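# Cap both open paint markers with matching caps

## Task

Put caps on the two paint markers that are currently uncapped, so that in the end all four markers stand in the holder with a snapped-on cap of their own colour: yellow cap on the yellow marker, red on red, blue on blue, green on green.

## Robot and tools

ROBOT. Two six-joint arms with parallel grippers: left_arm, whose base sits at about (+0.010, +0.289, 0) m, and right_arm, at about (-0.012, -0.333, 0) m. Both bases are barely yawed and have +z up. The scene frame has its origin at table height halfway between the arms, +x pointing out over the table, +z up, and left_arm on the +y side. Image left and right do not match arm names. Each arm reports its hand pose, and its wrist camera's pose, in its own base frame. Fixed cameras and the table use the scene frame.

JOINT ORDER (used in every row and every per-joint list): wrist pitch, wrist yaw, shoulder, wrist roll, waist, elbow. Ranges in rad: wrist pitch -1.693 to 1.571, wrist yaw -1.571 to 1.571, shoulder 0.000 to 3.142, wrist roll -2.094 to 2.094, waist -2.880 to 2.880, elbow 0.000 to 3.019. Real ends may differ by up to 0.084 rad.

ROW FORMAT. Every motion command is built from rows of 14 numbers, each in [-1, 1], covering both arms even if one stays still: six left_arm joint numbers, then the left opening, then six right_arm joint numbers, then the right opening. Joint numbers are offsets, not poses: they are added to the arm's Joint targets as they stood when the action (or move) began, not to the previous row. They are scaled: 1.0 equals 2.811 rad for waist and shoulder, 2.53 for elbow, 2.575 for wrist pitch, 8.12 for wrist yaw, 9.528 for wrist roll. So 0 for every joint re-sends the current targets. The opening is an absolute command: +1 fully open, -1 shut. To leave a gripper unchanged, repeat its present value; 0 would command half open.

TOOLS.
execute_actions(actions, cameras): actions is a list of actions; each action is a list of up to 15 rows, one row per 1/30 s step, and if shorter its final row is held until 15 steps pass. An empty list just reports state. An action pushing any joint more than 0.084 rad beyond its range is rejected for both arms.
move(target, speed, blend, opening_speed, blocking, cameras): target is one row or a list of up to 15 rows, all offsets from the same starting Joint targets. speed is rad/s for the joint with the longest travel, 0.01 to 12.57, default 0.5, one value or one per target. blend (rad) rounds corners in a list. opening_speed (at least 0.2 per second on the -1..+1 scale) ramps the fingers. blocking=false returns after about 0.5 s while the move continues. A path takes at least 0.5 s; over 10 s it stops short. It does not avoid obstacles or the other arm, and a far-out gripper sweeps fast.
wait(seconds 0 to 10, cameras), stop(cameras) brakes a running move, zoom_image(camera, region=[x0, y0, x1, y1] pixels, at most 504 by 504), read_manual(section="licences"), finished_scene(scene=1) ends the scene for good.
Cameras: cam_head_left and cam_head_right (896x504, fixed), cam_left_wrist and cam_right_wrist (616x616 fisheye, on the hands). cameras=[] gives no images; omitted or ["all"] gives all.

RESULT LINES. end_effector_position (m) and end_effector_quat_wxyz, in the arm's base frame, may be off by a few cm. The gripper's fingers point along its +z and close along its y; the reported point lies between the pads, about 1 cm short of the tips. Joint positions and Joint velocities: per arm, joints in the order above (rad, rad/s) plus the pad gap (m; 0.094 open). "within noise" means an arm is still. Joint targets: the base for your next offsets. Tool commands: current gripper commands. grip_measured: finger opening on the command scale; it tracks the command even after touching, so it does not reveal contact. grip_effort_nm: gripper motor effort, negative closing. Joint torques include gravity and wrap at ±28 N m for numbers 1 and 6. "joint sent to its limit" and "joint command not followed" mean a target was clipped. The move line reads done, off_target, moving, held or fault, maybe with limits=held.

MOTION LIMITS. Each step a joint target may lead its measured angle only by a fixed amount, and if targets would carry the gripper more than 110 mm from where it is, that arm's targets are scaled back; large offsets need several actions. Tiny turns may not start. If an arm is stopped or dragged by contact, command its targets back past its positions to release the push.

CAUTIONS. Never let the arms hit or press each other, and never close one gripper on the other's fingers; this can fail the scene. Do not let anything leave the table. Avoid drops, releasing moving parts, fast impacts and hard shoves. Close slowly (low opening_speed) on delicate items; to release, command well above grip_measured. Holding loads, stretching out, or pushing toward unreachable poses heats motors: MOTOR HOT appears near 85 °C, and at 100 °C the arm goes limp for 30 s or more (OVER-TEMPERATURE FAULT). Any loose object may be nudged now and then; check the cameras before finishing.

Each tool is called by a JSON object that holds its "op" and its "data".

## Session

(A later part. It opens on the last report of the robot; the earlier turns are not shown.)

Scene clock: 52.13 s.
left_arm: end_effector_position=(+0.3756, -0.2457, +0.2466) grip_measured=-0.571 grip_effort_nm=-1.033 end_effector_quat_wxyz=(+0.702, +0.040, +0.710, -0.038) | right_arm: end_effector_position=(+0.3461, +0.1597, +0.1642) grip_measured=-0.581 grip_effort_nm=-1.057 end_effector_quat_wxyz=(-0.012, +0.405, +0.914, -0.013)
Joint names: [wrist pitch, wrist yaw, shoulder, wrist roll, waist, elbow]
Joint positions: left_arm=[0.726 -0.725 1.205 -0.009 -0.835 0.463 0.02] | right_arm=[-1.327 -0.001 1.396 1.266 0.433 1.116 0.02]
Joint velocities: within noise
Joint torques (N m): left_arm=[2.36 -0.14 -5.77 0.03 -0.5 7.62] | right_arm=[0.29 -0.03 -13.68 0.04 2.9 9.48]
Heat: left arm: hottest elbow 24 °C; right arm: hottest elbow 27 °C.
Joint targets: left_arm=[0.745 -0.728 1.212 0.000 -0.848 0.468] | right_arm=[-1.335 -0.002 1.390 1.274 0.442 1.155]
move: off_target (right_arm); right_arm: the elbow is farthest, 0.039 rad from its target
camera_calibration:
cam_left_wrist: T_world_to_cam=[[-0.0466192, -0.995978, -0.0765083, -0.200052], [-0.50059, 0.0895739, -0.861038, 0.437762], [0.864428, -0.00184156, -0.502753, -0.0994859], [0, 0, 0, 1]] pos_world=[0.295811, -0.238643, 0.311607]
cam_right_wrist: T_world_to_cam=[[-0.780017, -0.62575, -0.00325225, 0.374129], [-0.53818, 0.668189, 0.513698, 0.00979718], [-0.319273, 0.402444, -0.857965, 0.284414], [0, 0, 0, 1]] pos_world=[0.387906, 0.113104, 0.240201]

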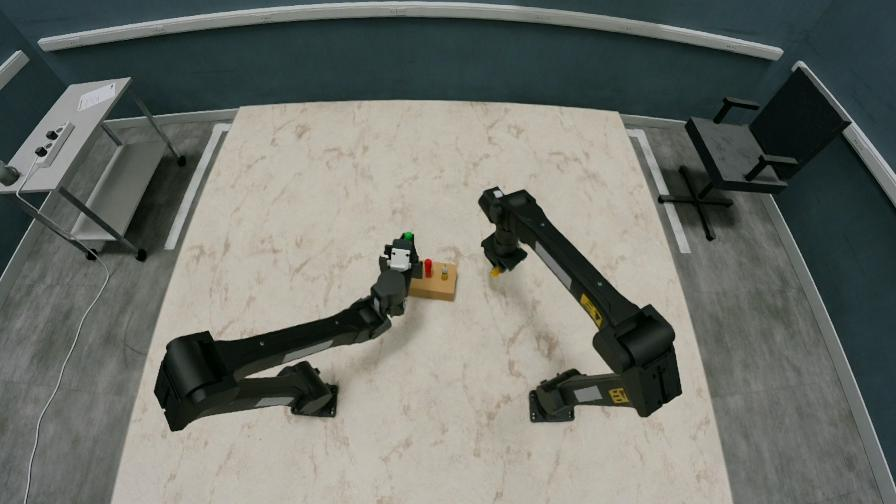

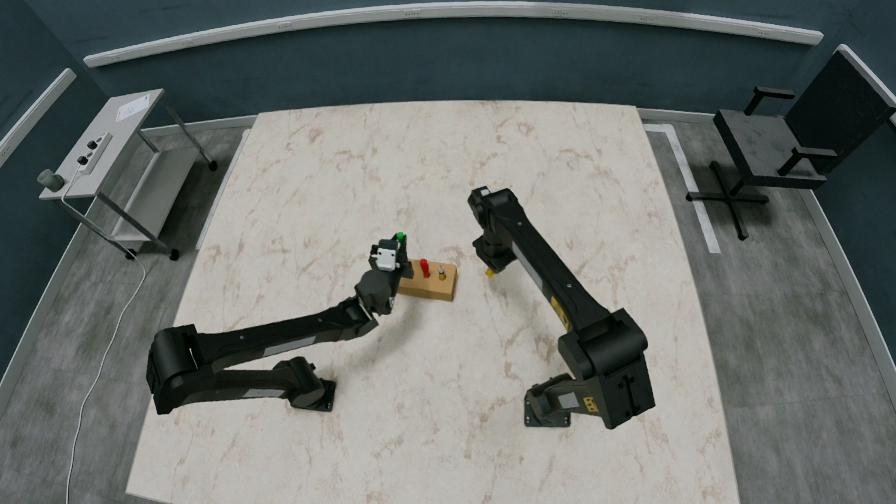

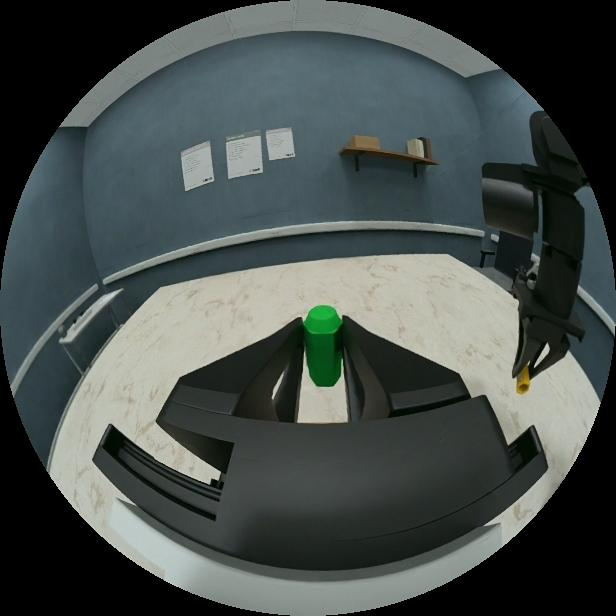

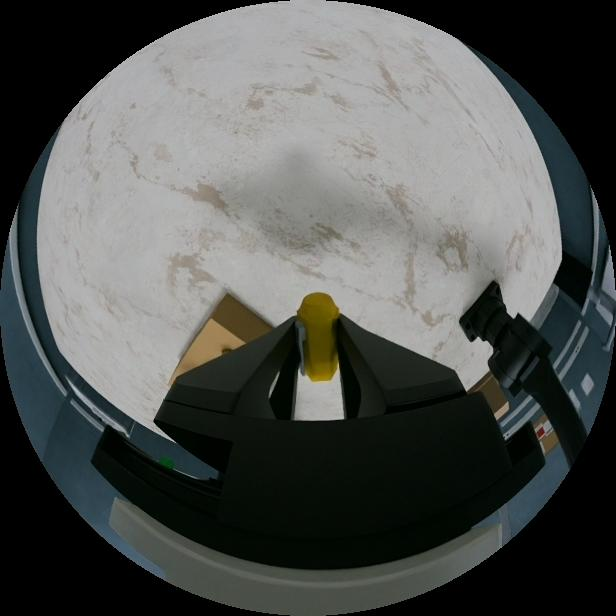

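{"op": "move", "data": {"target": [0.09592, 0, 0.06275, 0.00094, -0.0046, -0.02032, -0.72, 0, 0, 0, 0, 0, 0, -0.72], "speed": 0.15}}

{"op": "zoom_image", "data": {"camera": "cam_left_wrist", "region": [265, 290, 395, 420]}}

{"op": "zoom_image", "data": {"camera": "cam_head_left", "region": [370, 220, 460, 310]}}

{"op": "zoom_image", "data": {"camera": "cam_head_right", "region": [370, 220, 460, 310]}}

Scene clock: 54.80 s.
left_arm: end_effector_position=(+0.3745, -0.2514, +0.2005) grip_measured=-0.571 grip_effort_nm=-1.038 end_effector_quat_wxyz=(+0.706, +0.042, +0.705, -0.043) | right_arm: end_effector_position=(+0.3461, +0.1597, +0.1642) grip_measured=-0.581 grip_effort_nm=-1.057 end_effector_quat_wxyz=(-0.012, +0.405, +0.914, -0.013)
Joint names: [wrist pitch, wrist yaw, shoulder, wrist roll, waist, elbow]
Joint positions: left_arm=[0.973 -0.725 1.383 0 -0.846 0.413 0.02] | right_arm=[-1.327 -0.001 1.396 1.266 0.433 1.116 0.02]
Joint velocities: within noise
Joint torques (N m): left_arm=[2.35 -0.12 -6.71 0.03 -0.62 6.13] | right_arm=[0.28 -0.03 -13.63 0.05 2.84 9.47]
Heat: left arm: hottest elbow 24 °C; right arm: hottest elbow 27 °C.
Joint targets: left_arm=[0.992 -0.728 1.388 0.009 -0.861 0.416] | right_arm=[-1.335 -0.002 1.390 1.274 0.442 1.155]
move: off_target (right_arm); right_arm: the elbow is farthest, 0.039 rad from its target
camera_calibration:
cam_left_wrist: T_world_to_cam=[[-0.0559688, -0.995897, -0.0711034, -0.20689], [-0.487568, 0.0894083, -0.868495, 0.394629], [0.871289, -0.0139409, -0.490572, -0.129901], [0, 0, 0, 1]] pos_world=[0.29401, -0.243135, 0.264297]
cam_right_wrist: T_world_to_cam=[[-0.780017, -0.62575, -0.00325225, 0.374129], [-0.53818, 0.668189, 0.513698, 0.00979718], [-0.319273, 0.402444, -0.857965, 0.284414], [0, 0, 0, 1]] pos_world=[0.387906, 0.113104, 0.240201]

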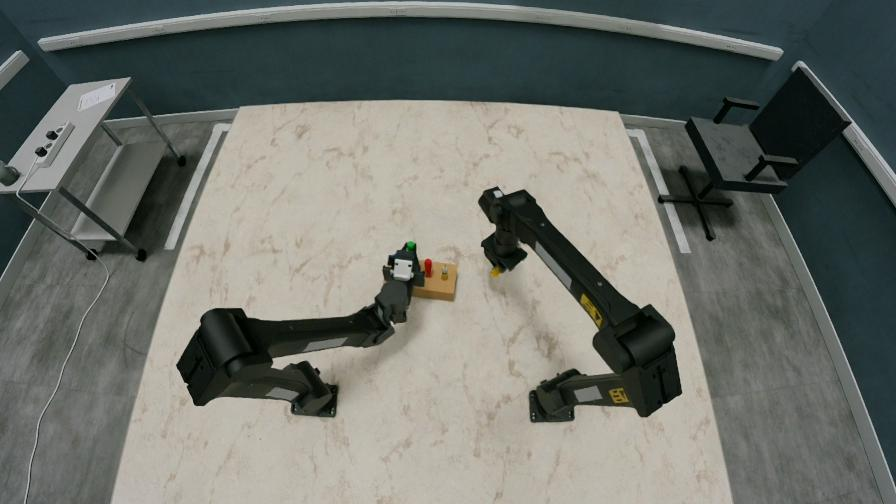

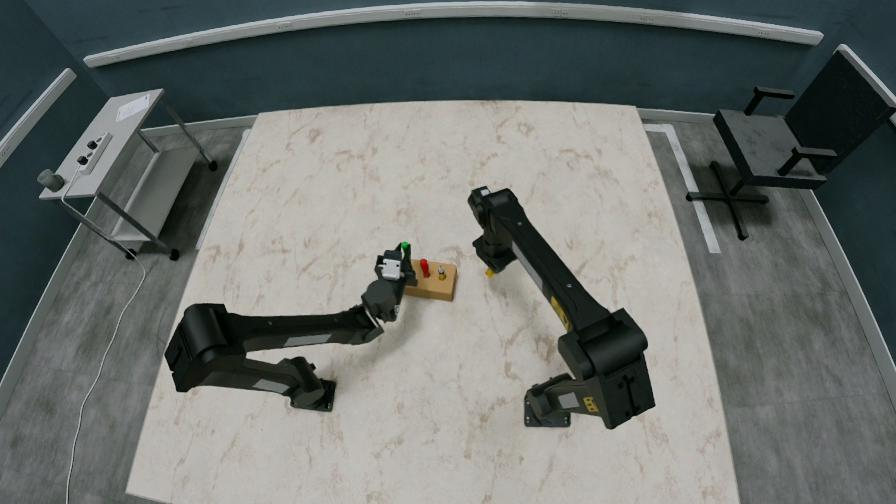

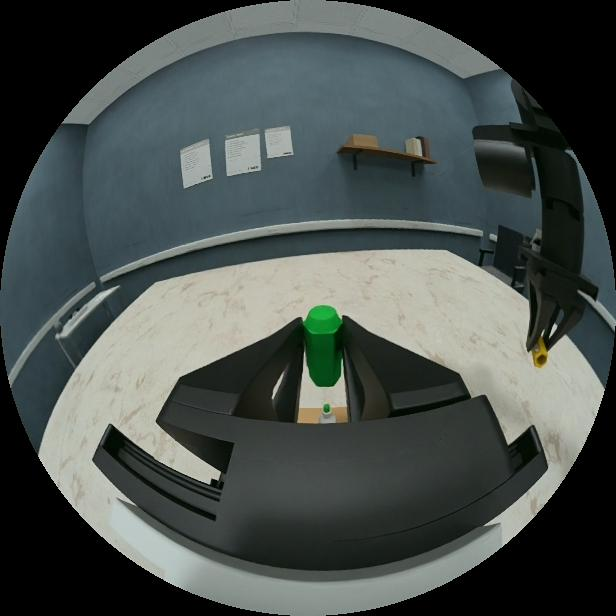

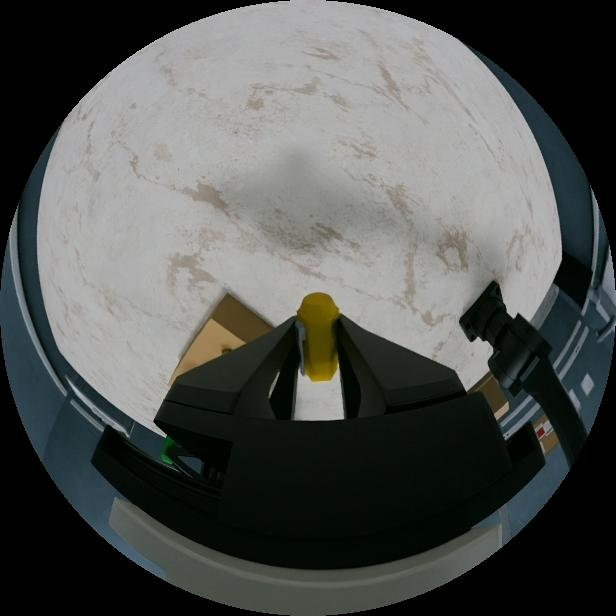

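Scaled by 3.877 from the camera's 616x616 image, which has a finer 880x880 frame.

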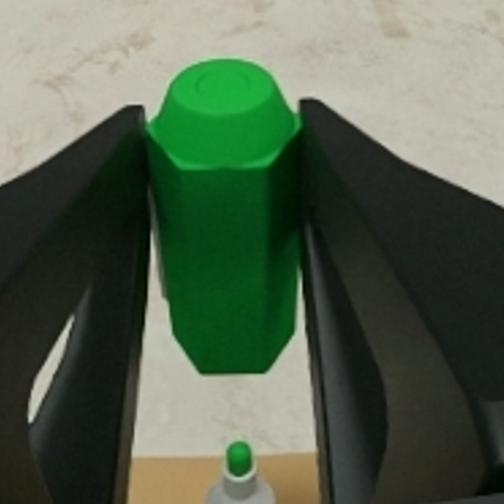

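Scaled by 5.600 from the camera's 896x504 image, which has a finer 1280x720 frame.

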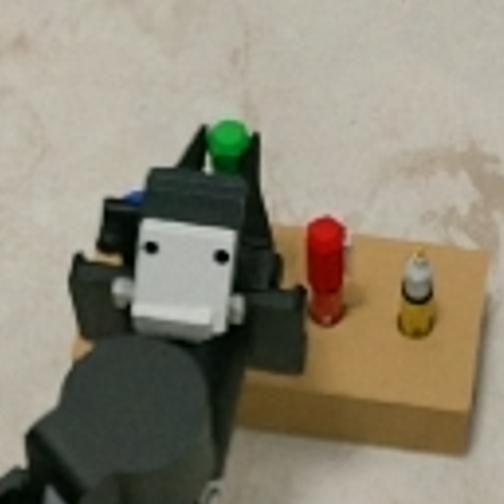

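Scaled by 5.600 from the camera's 896x504 image, which has a finer 1280x720 frame.

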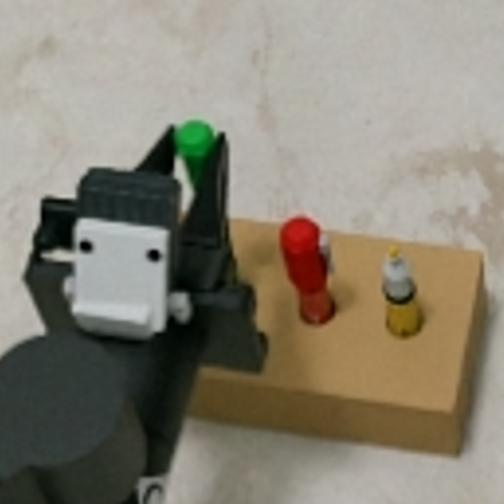

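{"op": "zoom_image", "data": {"camera": "cam_head_left", "region": [400, 235, 460, 295]}}

{"op": "zoom_image", "data": {"camera": "cam_head_right", "region": [395, 235, 455, 295]}}

Scaled by 8.400 from the camera's 896x504 image, which has a finer 1280x720 frame.

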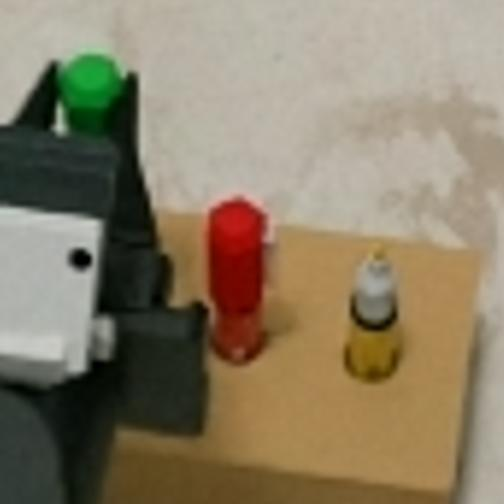

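Scaled by 8.400 from the camera's 896x504 image, which has a finer 1280x720 frame.

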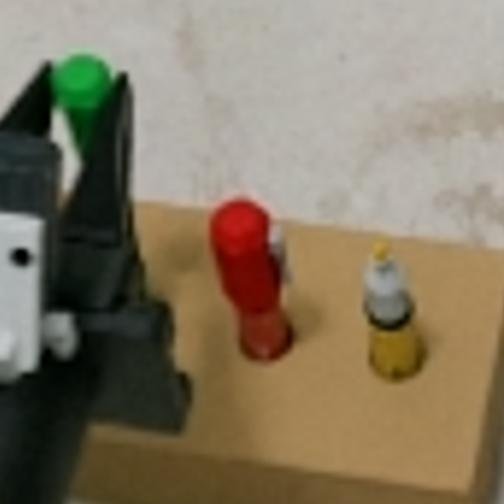

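{"op": "move", "data": {"target": [-0.0012, -0.00246, -0.0064, 0, -0.00676, -0.0059, -0.72, 0, 0, 0, 0, 0, 0, -0.72], "speed": 0.15, "cameras": ["cam_left_wrist", "cam_head_left", "cam_head_right"]}}

Scene clock: 57.87 s.
left_arm: end_effector_position=(+0.3671, -0.2516, +0.1946) grip_measured=-0.571 grip_effort_nm=-1.033 end_effector_quat_wxyz=(+0.703, +0.045, +0.709, -0.039) | right_arm: end_effector_position=(+0.3461, +0.1597, +0.1642) grip_measured=-0.581 grip_effort_nm=-1.062 end_effector_quat_wxyz=(-0.012, +0.405, +0.914, -0.013)
Joint names: [wrist pitch, wrist yaw, shoulder, wrist roll, waist, elbow]
Joint positions: left_arm=[0.973 -0.745 1.383 0 -0.865 0.398 0.02] | right_arm=[-1.327 -0.001 1.396 1.266 0.433 1.116 0.02]
Joint velocities: within noise
Joint torques (N m): left_arm=[2.24 -0.14 -7.88 0.03 -0.62 5.98] | right_arm=[0.31 -0.03 -13.63 0.05 2.9 9.5]
Heat: left arm: hottest elbow 24 °C; right arm: hottest elbow 27 °C.
Joint targets: left_arm=[0.989 -0.748 1.370 0.009 -0.880 0.401] | right_arm=[-1.335 -0.002 1.390 1.274 0.442 1.155]
move: off_target (right_arm); right_arm: the elbow is farthest, 0.039 rad from its target
camera_calibration:
cam_left_wrist: T_world_to_cam=[[-0.0559113, -0.995092, -0.0816395, -0.205733], [-0.495574, 0.0986428, -0.862946, 0.390058], [0.866764, -0.00779006, -0.498657, -0.121508], [0, 0, 0, 1]] pos_world=[0.287119, -0.244146, 0.259212]
Images, in order (width x height): cam_head_left 896x504, cam_head_right 896x504, cam_left_wrist 616x616.

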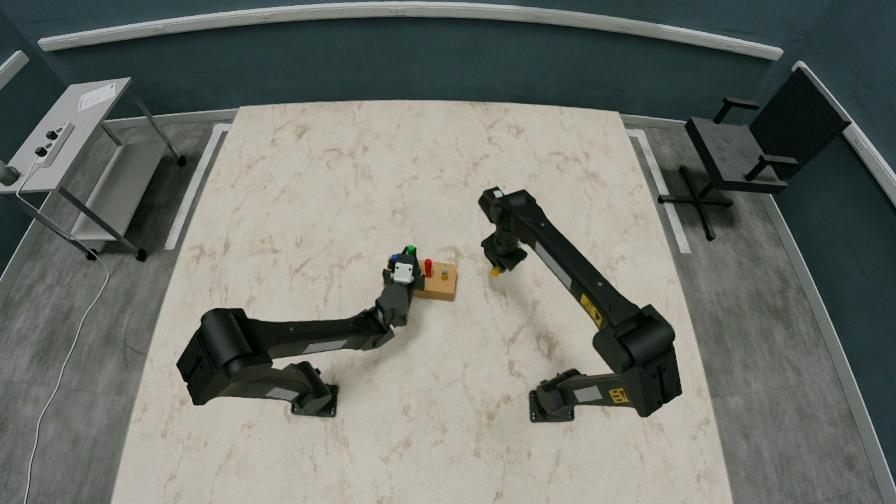

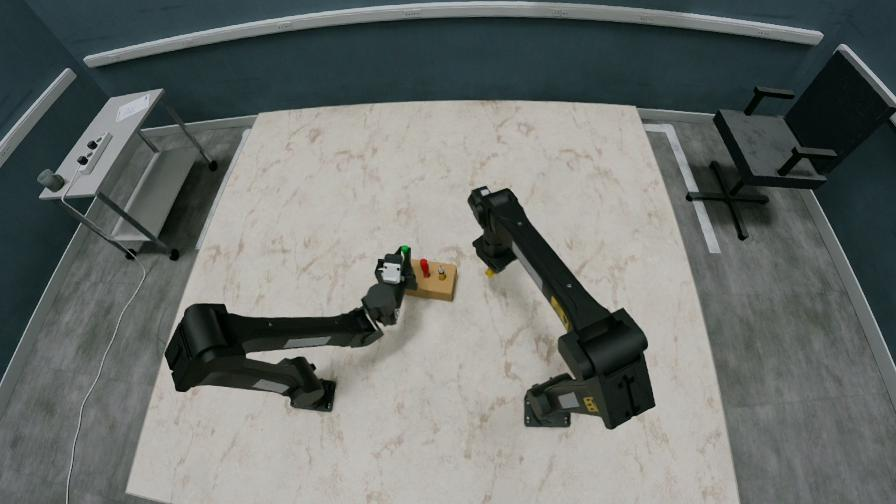

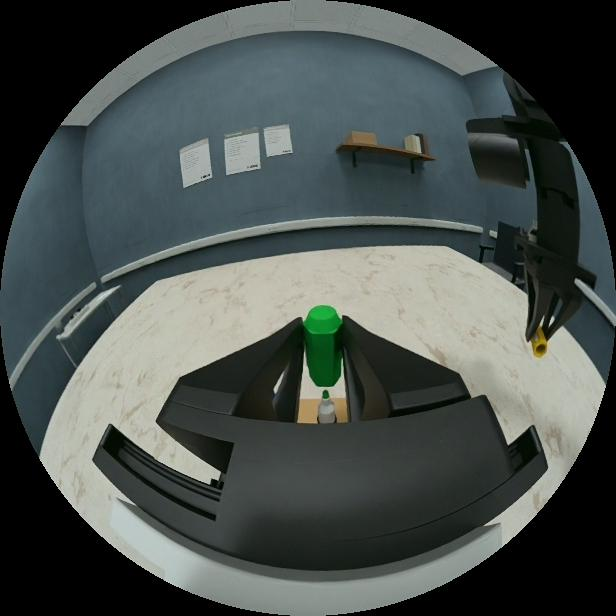

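{"op": "zoom_image", "data": {"camera": "cam_left_wrist", "region": [265, 290, 395, 420]}}

{"op": "zoom_image", "data": {"camera": "cam_head_left", "region": [380, 235, 470, 305]}}

{"op": "zoom_image", "data": {"camera": "cam_head_right", "region": [380, 235, 470, 305]}}

Scaled by 3.877 from the camera's 616x616 image, which has a finer 880x880 frame.

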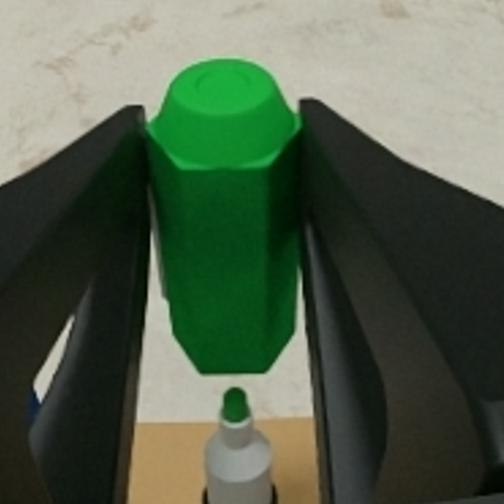

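Scaled by 5.600 from the camera's 896x504 image, which has a finer 1280x720 frame.

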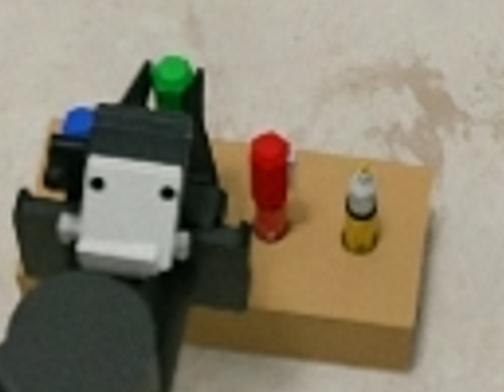

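Scaled by 5.600 from the camera's 896x504 image, which has a finer 1280x720 frame.

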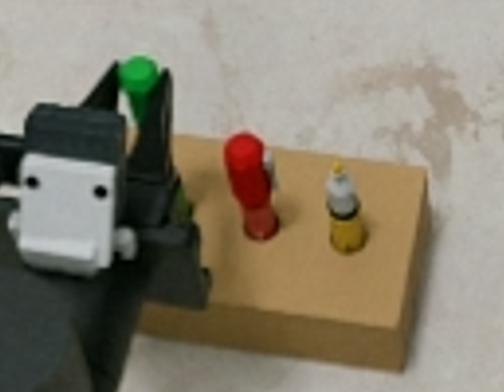

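{"op": "zoom_image", "data": {"camera": "cam_head_left", "region": [400, 235, 460, 295]}}

{"op": "zoom_image", "data": {"camera": "cam_head_right", "region": [395, 235, 455, 295]}}

Scaled by 8.400 from the camera's 896x504 image, which has a finer 1280x720 frame.

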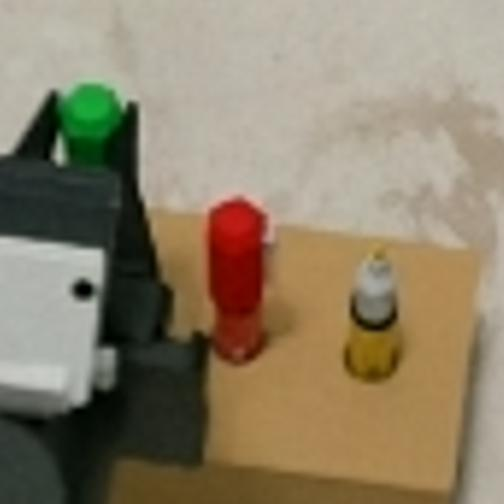

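Scaled by 8.400 from the camera's 896x504 image, which has a finer 1280x720 frame.

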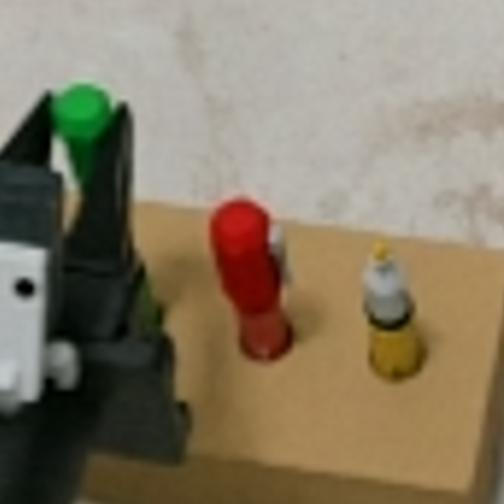

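{"op": "wait", "data": {"seconds": 0, "cameras": ["cam_right_wrist", "cam_left_wrist"]}}

Scene clock: 59.93 s.
left_arm: end_effector_position=(+0.3671, -0.2516, +0.1946) grip_measured=-0.571 grip_effort_nm=-1.033 end_effector_quat_wxyz=(+0.703, +0.045, +0.709, -0.039) | right_arm: end_effector_position=(+0.3461, +0.1597, +0.1642) grip_measured=-0.581 grip_effort_nm=-1.057 end_effector_quat_wxyz=(-0.012, +0.405, +0.914, -0.013)
Joint names: [wrist pitch, wrist yaw, shoulder, wrist roll, waist, elbow]
Joint positions: left_arm=[0.973 -0.745 1.383 0 -0.865 0.398 0.02] | right_arm=[-1.327 -0.001 1.396 1.266 0.433 1.116 0.02]
Joint velocities: within noise
Joint torques (N m): left_arm=[2.24 -0.13 -7.88 0.03 -0.62 6.01] | right_arm=[0.31 -0.03 -13.68 0.04 2.78 9.48]
Heat: left arm: hottest elbow 23 °C; right arm: hottest elbow 28 °C.
Joint targets: left_arm=[0.989 -0.748 1.370 0.009 -0.880 0.401] | right_arm=[-1.335 -0.002 1.390 1.274 0.442 1.155]
Tool commands: left_gripper/opening=-0.72 right_gripper/opening=-0.72
camera_calibration:
cam_left_wrist: T_world_to_cam=[[-0.0559113, -0.995092, -0.0816395, -0.205733], [-0.495574, 0.0986428, -0.862946, 0.390058], [0.866764, -0.00779006, -0.498657, -0.121508], [0, 0, 0, 1]] pos_world=[0.287119, -0.244146, 0.259212]
cam_right_wrist: T_world_to_cam=[[-0.780017, -0.62575, -0.00325225, 0.374129], [-0.53818, 0.668189, 0.513698, 0.00979718], [-0.319273, 0.402444, -0.857965, 0.284414], [0, 0, 0, 1]] pos_world=[0.387906, 0.113104, 0.240201]
Images, in order (width x height): cam_left_wrist 616x616, cam_right_wrist 616x616.

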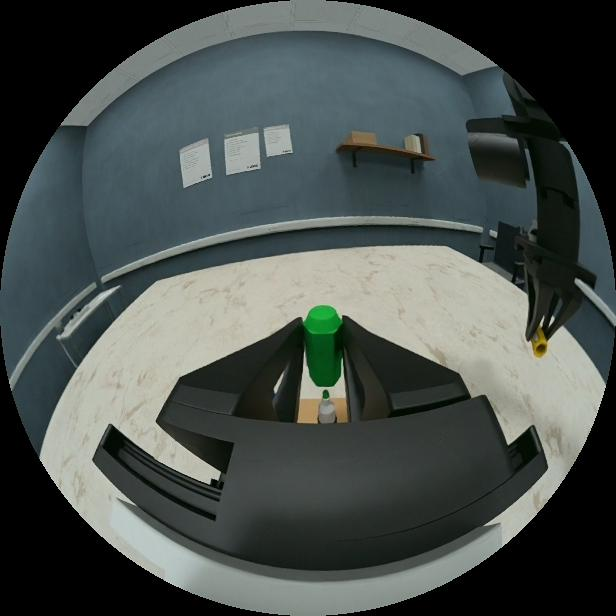

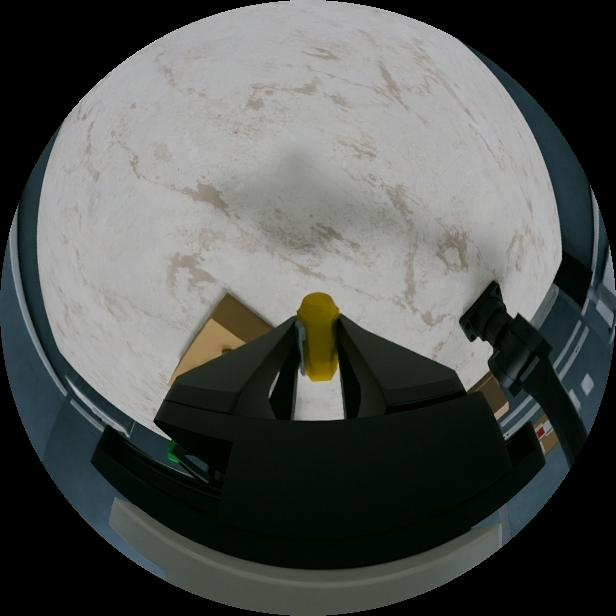

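{"op": "move", "data": {"target": [0.03806, -0.00057, 0.02974, 0, -0.00164, -0.00656, -0.72, 0, 0, 0, 0, 0, 0, -0.72], "speed": 0.12, "cameras": ["cam_left_wrist", "cam_head_left", "cam_head_right"]}}

{"op": "zoom_image", "data": {"camera": "cam_left_wrist", "region": [265, 290, 395, 420]}}

{"op": "zoom_image", "data": {"camera": "cam_head_left", "region": [400, 235, 460, 295]}}

{"op": "zoom_image", "data": {"camera": "cam_head_right", "region": [395, 235, 455, 295]}}

Scene clock: 62.07 s.
left_arm: end_effector_position=(+0.3651, -0.2514, +0.1804) grip_measured=-0.571 grip_effort_nm=-1.028 end_effector_quat_wxyz=(+0.706, +0.042, +0.706, -0.043) | right_arm: end_effector_position=(+0.3461, +0.1597, +0.1642) grip_measured=-0.581 grip_effort_nm=-1.057 end_effector_quat_wxyz=(-0.012, +0.405, +0.914, -0.013)
Joint names: [wrist pitch, wrist yaw, shoulder, wrist roll, waist, elbow]
Joint positions: left_arm=[1.068 -0.749 1.448 0 -0.869 0.382 0.02] | right_arm=[-1.327 -0.001 1.396 1.266 0.433 1.116 0.02]
Joint velocities: within noise
Joint torques (N m): left_arm=[2.33 -0.13 -6.83 0.03 -0.67 5.39] | right_arm=[0.29 -0.03 -13.68 0.05 2.9 9.47]
Heat: left arm: hottest elbow 23 °C; right arm: hottest elbow 28 °C.
Joint targets: left_arm=[1.087 -0.752 1.454 0.009 -0.884 0.385] | right_arm=[-1.335 -0.002 1.390 1.274 0.442 1.155]
move: off_target (right_arm); right_arm: the elbow is farthest, 0.039 rad from its target
camera_calibration:
cam_left_wrist: T_world_to_cam=[[-0.0552495, -0.995851, -0.07231, -0.208937], [-0.488332, 0.0901185, -0.867992, 0.372962], [0.870907, -0.0126448, -0.491285, -0.130926], [0, 0, 0, 1]] pos_world=[0.28461, -0.243336, 0.244298]
Images, in order (width x height): cam_head_left 896x504, cam_head_right 896x504, cam_left_wrist 616x616.

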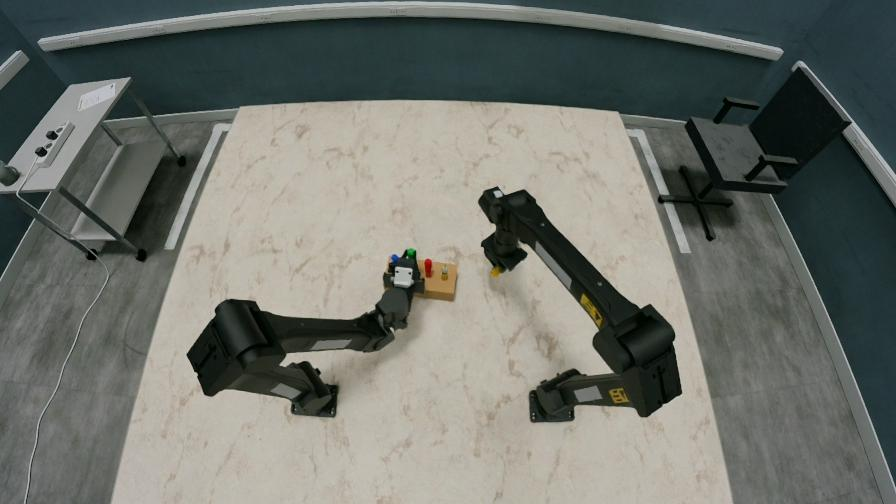

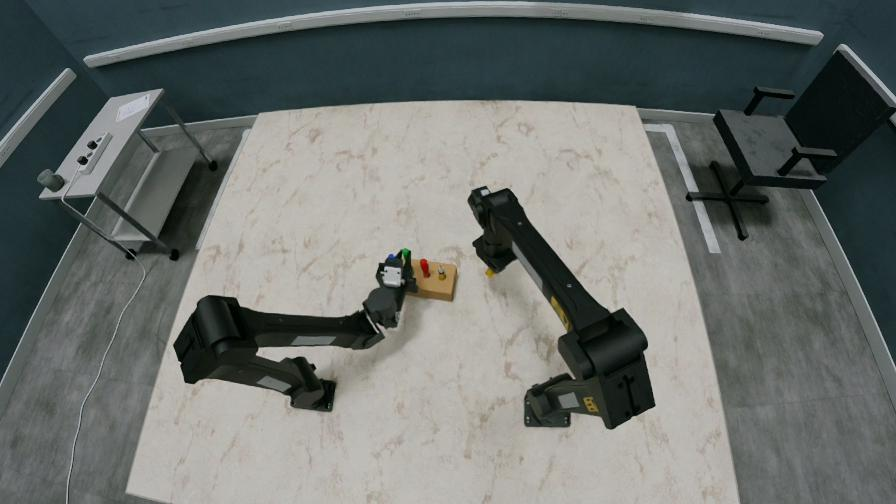

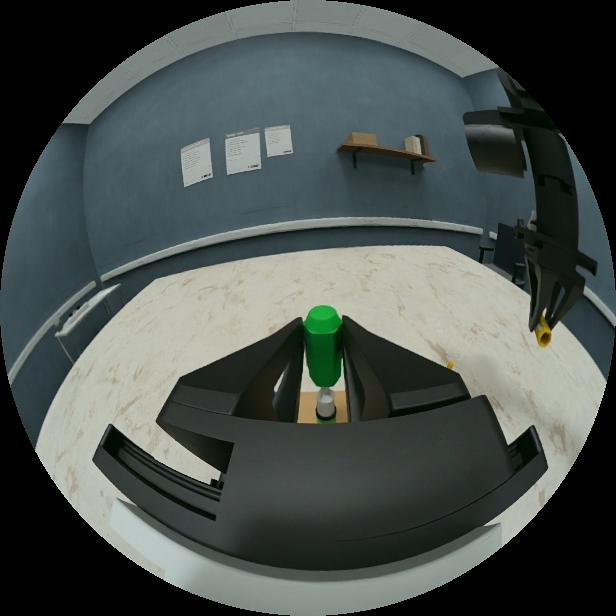

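Scaled by 3.877 from the camera's 616x616 image, which has a finer 880x880 frame.

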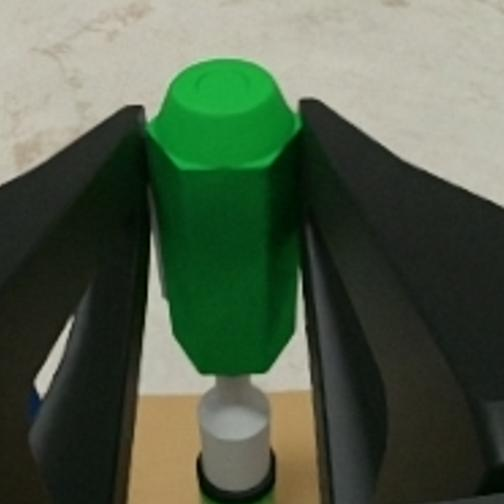

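Scaled by 8.400 from the camera's 896x504 image, which has a finer 1280x720 frame.

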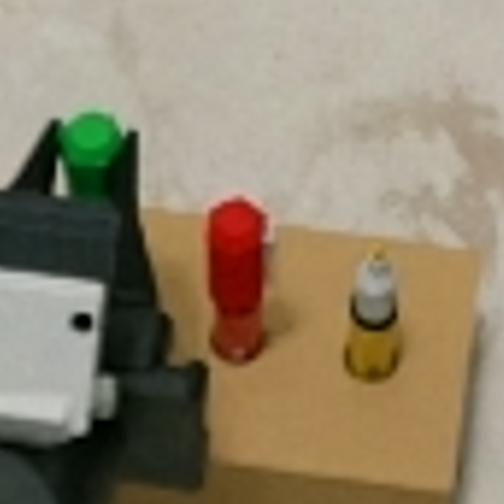

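Scaled by 8.400 from the camera's 896x504 image, which has a finer 1280x720 frame.

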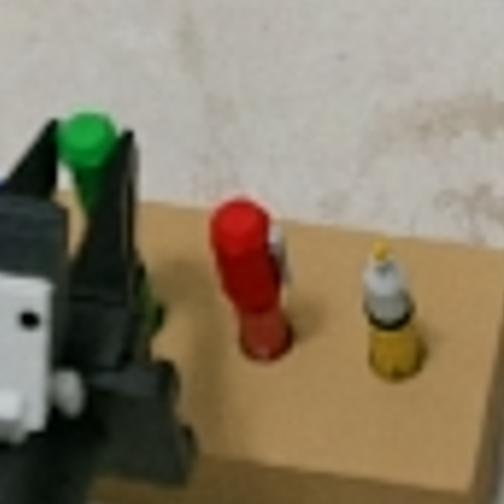

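{"op": "move", "data": {"target": [0.02932, 0, 0.02373, 0, 0, -0.00348, -0.72, 0, 0, 0, 0, 0, 0, -0.72], "speed": 0.1, "cameras": ["cam_left_wrist", "cam_head_left", "cam_head_right"]}}

{"op": "zoom_image", "data": {"camera": "cam_left_wrist", "region": [265, 290, 395, 420]}}

Scene clock: 65.13 s.
left_arm: end_effector_position=(+0.3663, -0.2526, +0.1757) grip_measured=-0.571 grip_effort_nm=-1.033 end_effector_quat_wxyz=(+0.714, +0.033, +0.697, -0.051) | right_arm: end_effector_position=(+0.3461, +0.1597, +0.1642) grip_measured=-0.581 grip_effort_nm=-1.057 end_effector_quat_wxyz=(-0.012, +0.405, +0.914, -0.013)
Joint names: [wrist pitch, wrist yaw, shoulder, wrist roll, waist, elbow]
Joint positions: left_arm=[1.156 -0.75 1.502 0.001 -0.869 0.381 0.02] | right_arm=[-1.327 -0.001 1.396 1.266 0.433 1.116 0.02]
Joint velocities: within noise
Joint torques (N m): left_arm=[1.85 -0.07 -6.36 0.02 -0.62 4.4] | right_arm=[0.29 -0.03 -13.68 0.05 2.84 9.47]
Heat: left arm: hottest elbow 23 °C; right arm: hottest elbow 28 °C.
Joint targets: left_arm=[1.162 -0.752 1.520 0.009 -0.884 0.376] | right_arm=[-1.335 -0.002 1.390 1.274 0.442 1.155]
move: off_target (right_arm); right_arm: the elbow is farthest, 0.039 rad from its target
camera_calibration:
cam_left_wrist: T_world_to_cam=[[-0.0528264, -0.997405, -0.048918, -0.215733], [-0.46964, 0.0680451, -0.880232, 0.359294], [0.881276, -0.0235256, -0.472016, -0.144161], [0, 0, 0, 1]] pos_world=[0.284388, -0.243013, 0.237663]
Images, in order (width x height): cam_head_left 896x504, cam_head_right 896x504, cam_left_wrist 616x616.

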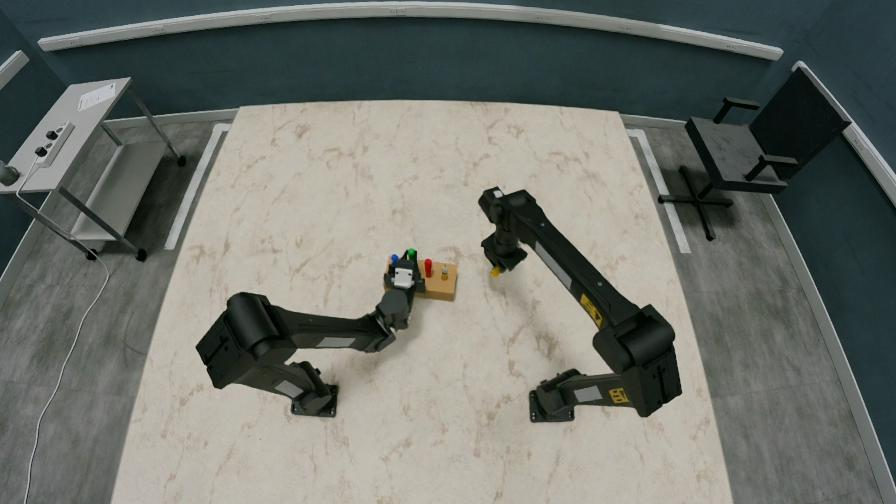

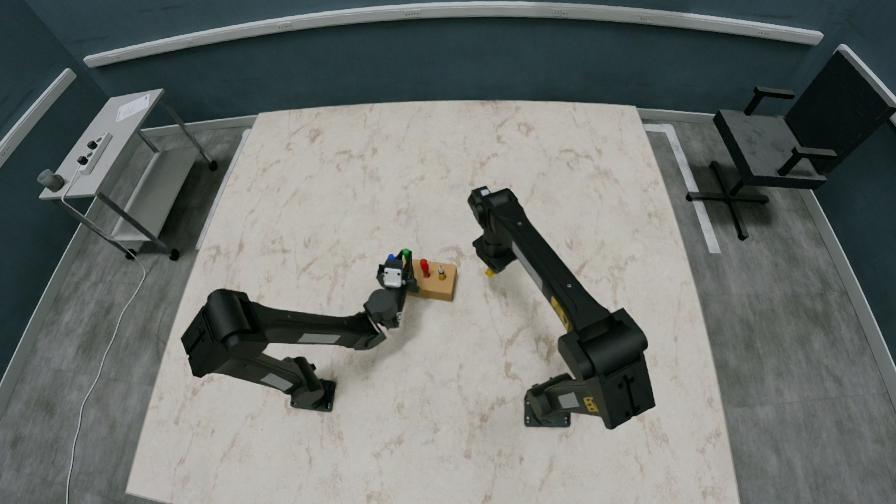

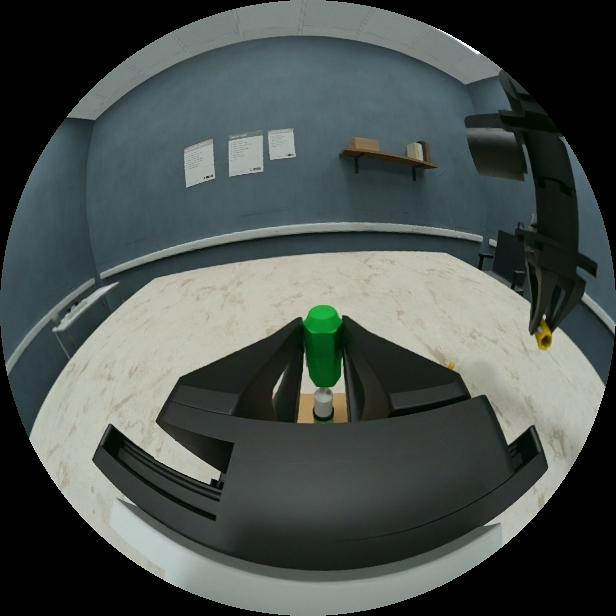

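Scaled by 3.877 from the camera's 616x616 image, which has a finer 880x880 frame.

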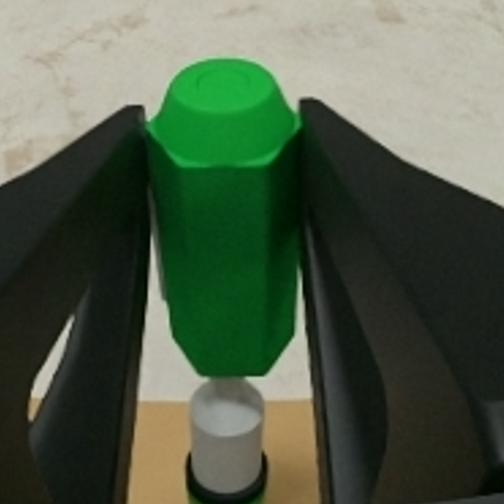

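{"op": "zoom_image", "data": {"camera": "cam_head_left", "region": [400, 235, 460, 295]}}

{"op": "zoom_image", "data": {"camera": "cam_head_right", "region": [395, 235, 455, 295]}}

{"op": "zoom_image", "data": {"camera": "cam_left_wrist", "region": [290, 350, 360, 420]}}

Scaled by 8.400 from the camera's 896x504 image, which has a finer 1280x720 frame.

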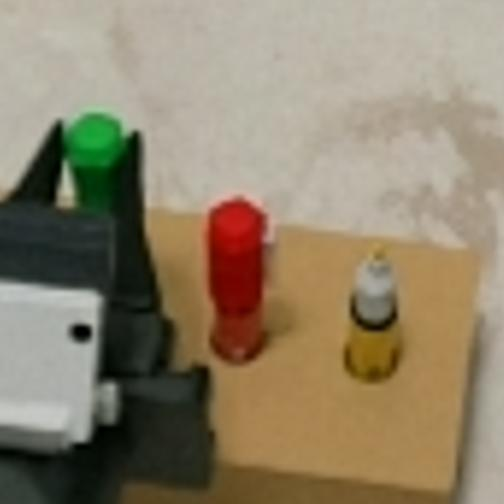

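Scaled by 8.400 from the camera's 896x504 image, which has a finer 1280x720 frame.

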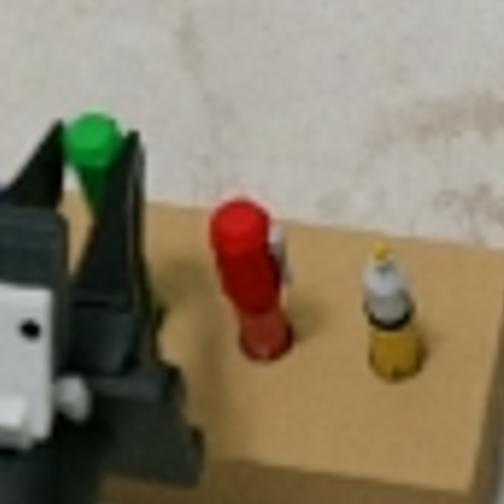

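Scaled by 7.200 from the camera's 616x616 image, which has a finer 880x880 frame.

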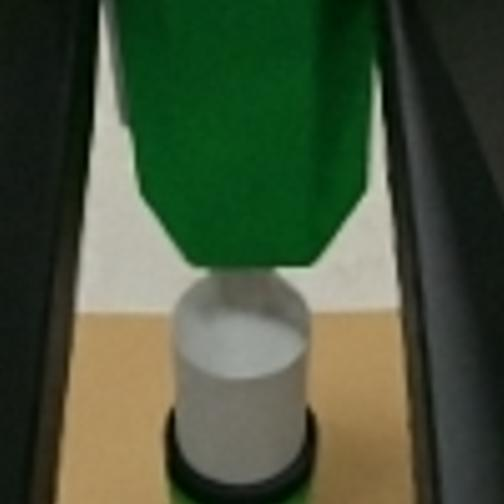

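{"op": "move", "data": {"target": [0, 0, 0, 0, 0, 0, -0.72, 0, 0, 0, 0.0735, 0, 0, -0.72], "speed": 1.2, "cameras": ["cam_right_wrist", "cam_left_wrist"]}}

Scene clock: 68.70 s.
left_arm: end_effector_position=(+0.3663, -0.2526, +0.1756) grip_measured=-0.571 grip_effort_nm=-1.033 end_effector_quat_wxyz=(+0.714, +0.033, +0.697, -0.051) | right_arm: end_effector_position=(+0.3461, +0.1597, +0.1642) grip_measured=-0.581 grip_effort_nm=-1.057 end_effector_quat_wxyz=(-0.007, +0.693, +0.720, -0.016)
Joint names: [wrist pitch, wrist yaw, shoulder, wrist roll, waist, elbow]
Joint positions: left_arm=[1.156 -0.75 1.502 0.001 -0.869 0.381 0.02] | right_arm=[-1.327 -0.001 1.396 1.966 0.433 1.116 0.02]
Joint velocities: within noise
Joint torques (N m): left_arm=[1.85 -0.07 -6.24 0.02 -0.67 4.41] | right_arm=[0.25 -0.03 -13.57 0.06 2.84 9.46]
Heat: left arm: hottest elbow 23 °C; right arm: hottest elbow 28 °C.
Joint targets: left_arm=[1.162 -0.752 1.520 0.009 -0.884 0.376] | right_arm=[-1.335 -0.002 1.390 1.974 0.442 1.155]
move: off_target (right_arm); right_arm: the elbow is farthest, 0.039 rad from its target
camera_calibration:
cam_left_wrist: T_world_to_cam=[[-0.0528264, -0.997405, -0.048918, -0.215732], [-0.46964, 0.0680451, -0.880232, 0.359253], [0.881276, -0.0235256, -0.472016, -0.144296], [0, 0, 0, 1]] pos_world=[0.284488, -0.243013, 0.237563]
cam_right_wrist: T_world_to_cam=[[-0.999722, 0.0229681, -0.0053291, 0.346928], [0.0173595, 0.869948, 0.492837, -0.211305], [0.0159555, 0.492607, -0.870105, 0.156051], [0, 0, 0, 1]] pos_world=[0.34801, 0.0989846, 0.241768]
Images, in order (width x height): cam_left_wrist 616x616, cam_right_wrist 616x616.

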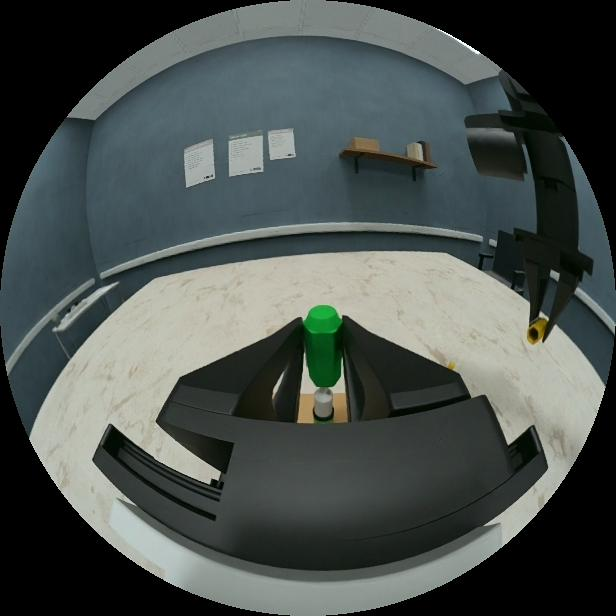

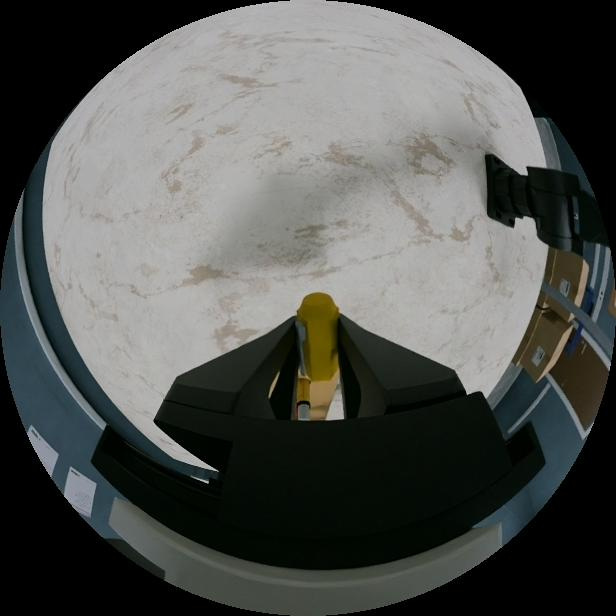

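{"op": "move", "data": {"target": [0, 0, 0, 0, 0, 0, -0.72, 0, 0, 0, -0.1652, 0, 0, -0.72], "speed": 2.0, "cameras": ["cam_right_wrist"]}}

Scene clock: 71.33 s.
left_arm: end_effector_position=(+0.3663, -0.2526, +0.1756) grip_measured=-0.571 grip_effort_nm=-1.033 end_effector_quat_wxyz=(+0.714, +0.033, +0.697, -0.051) | right_arm: end_effector_position=(+0.3461, +0.1597, +0.1642) grip_measured=-0.581 grip_effort_nm=-1.062 end_effector_quat_wxyz=(-0.016, -0.012, +1.000, -0.007)
Joint names: [wrist pitch, wrist yaw, shoulder, wrist roll, waist, elbow]
Joint positions: left_arm=[1.156 -0.75 1.502 0.001 -0.869 0.381 0.02] | right_arm=[-1.327 -0.001 1.396 0.409 0.433 1.116 0.02]
Joint velocities: within noise
Joint torques (N m): left_arm=[1.88 -0.07 -6.3 0.02 -0.62 4.4] | right_arm=[0.34 -0.08 -13.74 -0.11 2.84 9.54]
Heat: left arm: hottest elbow 23 °C; right arm: hottest elbow 29 °C.
Joint targets: left_arm=[1.162 -0.752 1.520 0.009 -0.884 0.376] | right_arm=[-1.335 -0.002 1.390 0.400 0.442 1.155]
move: off_target (right_arm); right_arm: the elbow is farthest, 0.039 rad from its target
camera_calibration:
cam_right_wrist: T_world_to_cam=[[-0.0378894, -0.999038, -0.0220639, 0.180063], [-0.845974, 0.0203166, 0.532837, 0.216542], [-0.531876, 0.0388544, -0.84593, 0.414023], [0, 0, 0, 1]] pos_world=[0.410221, 0.159404, 0.238826]
Images, in order (width x height): cam_right_wrist 616x616.

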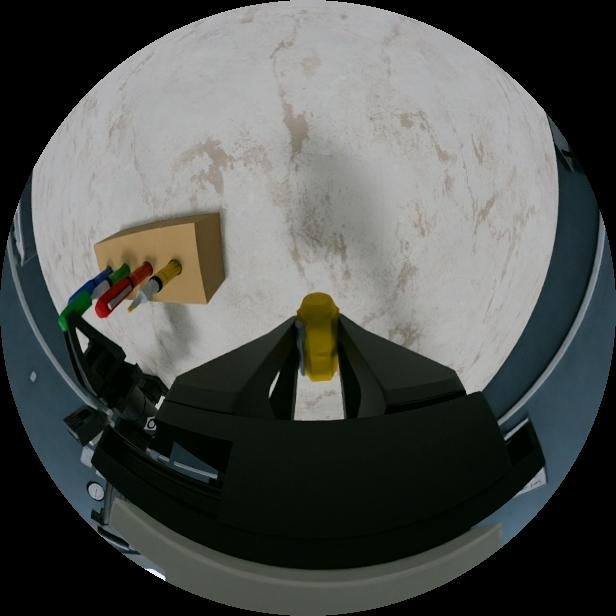

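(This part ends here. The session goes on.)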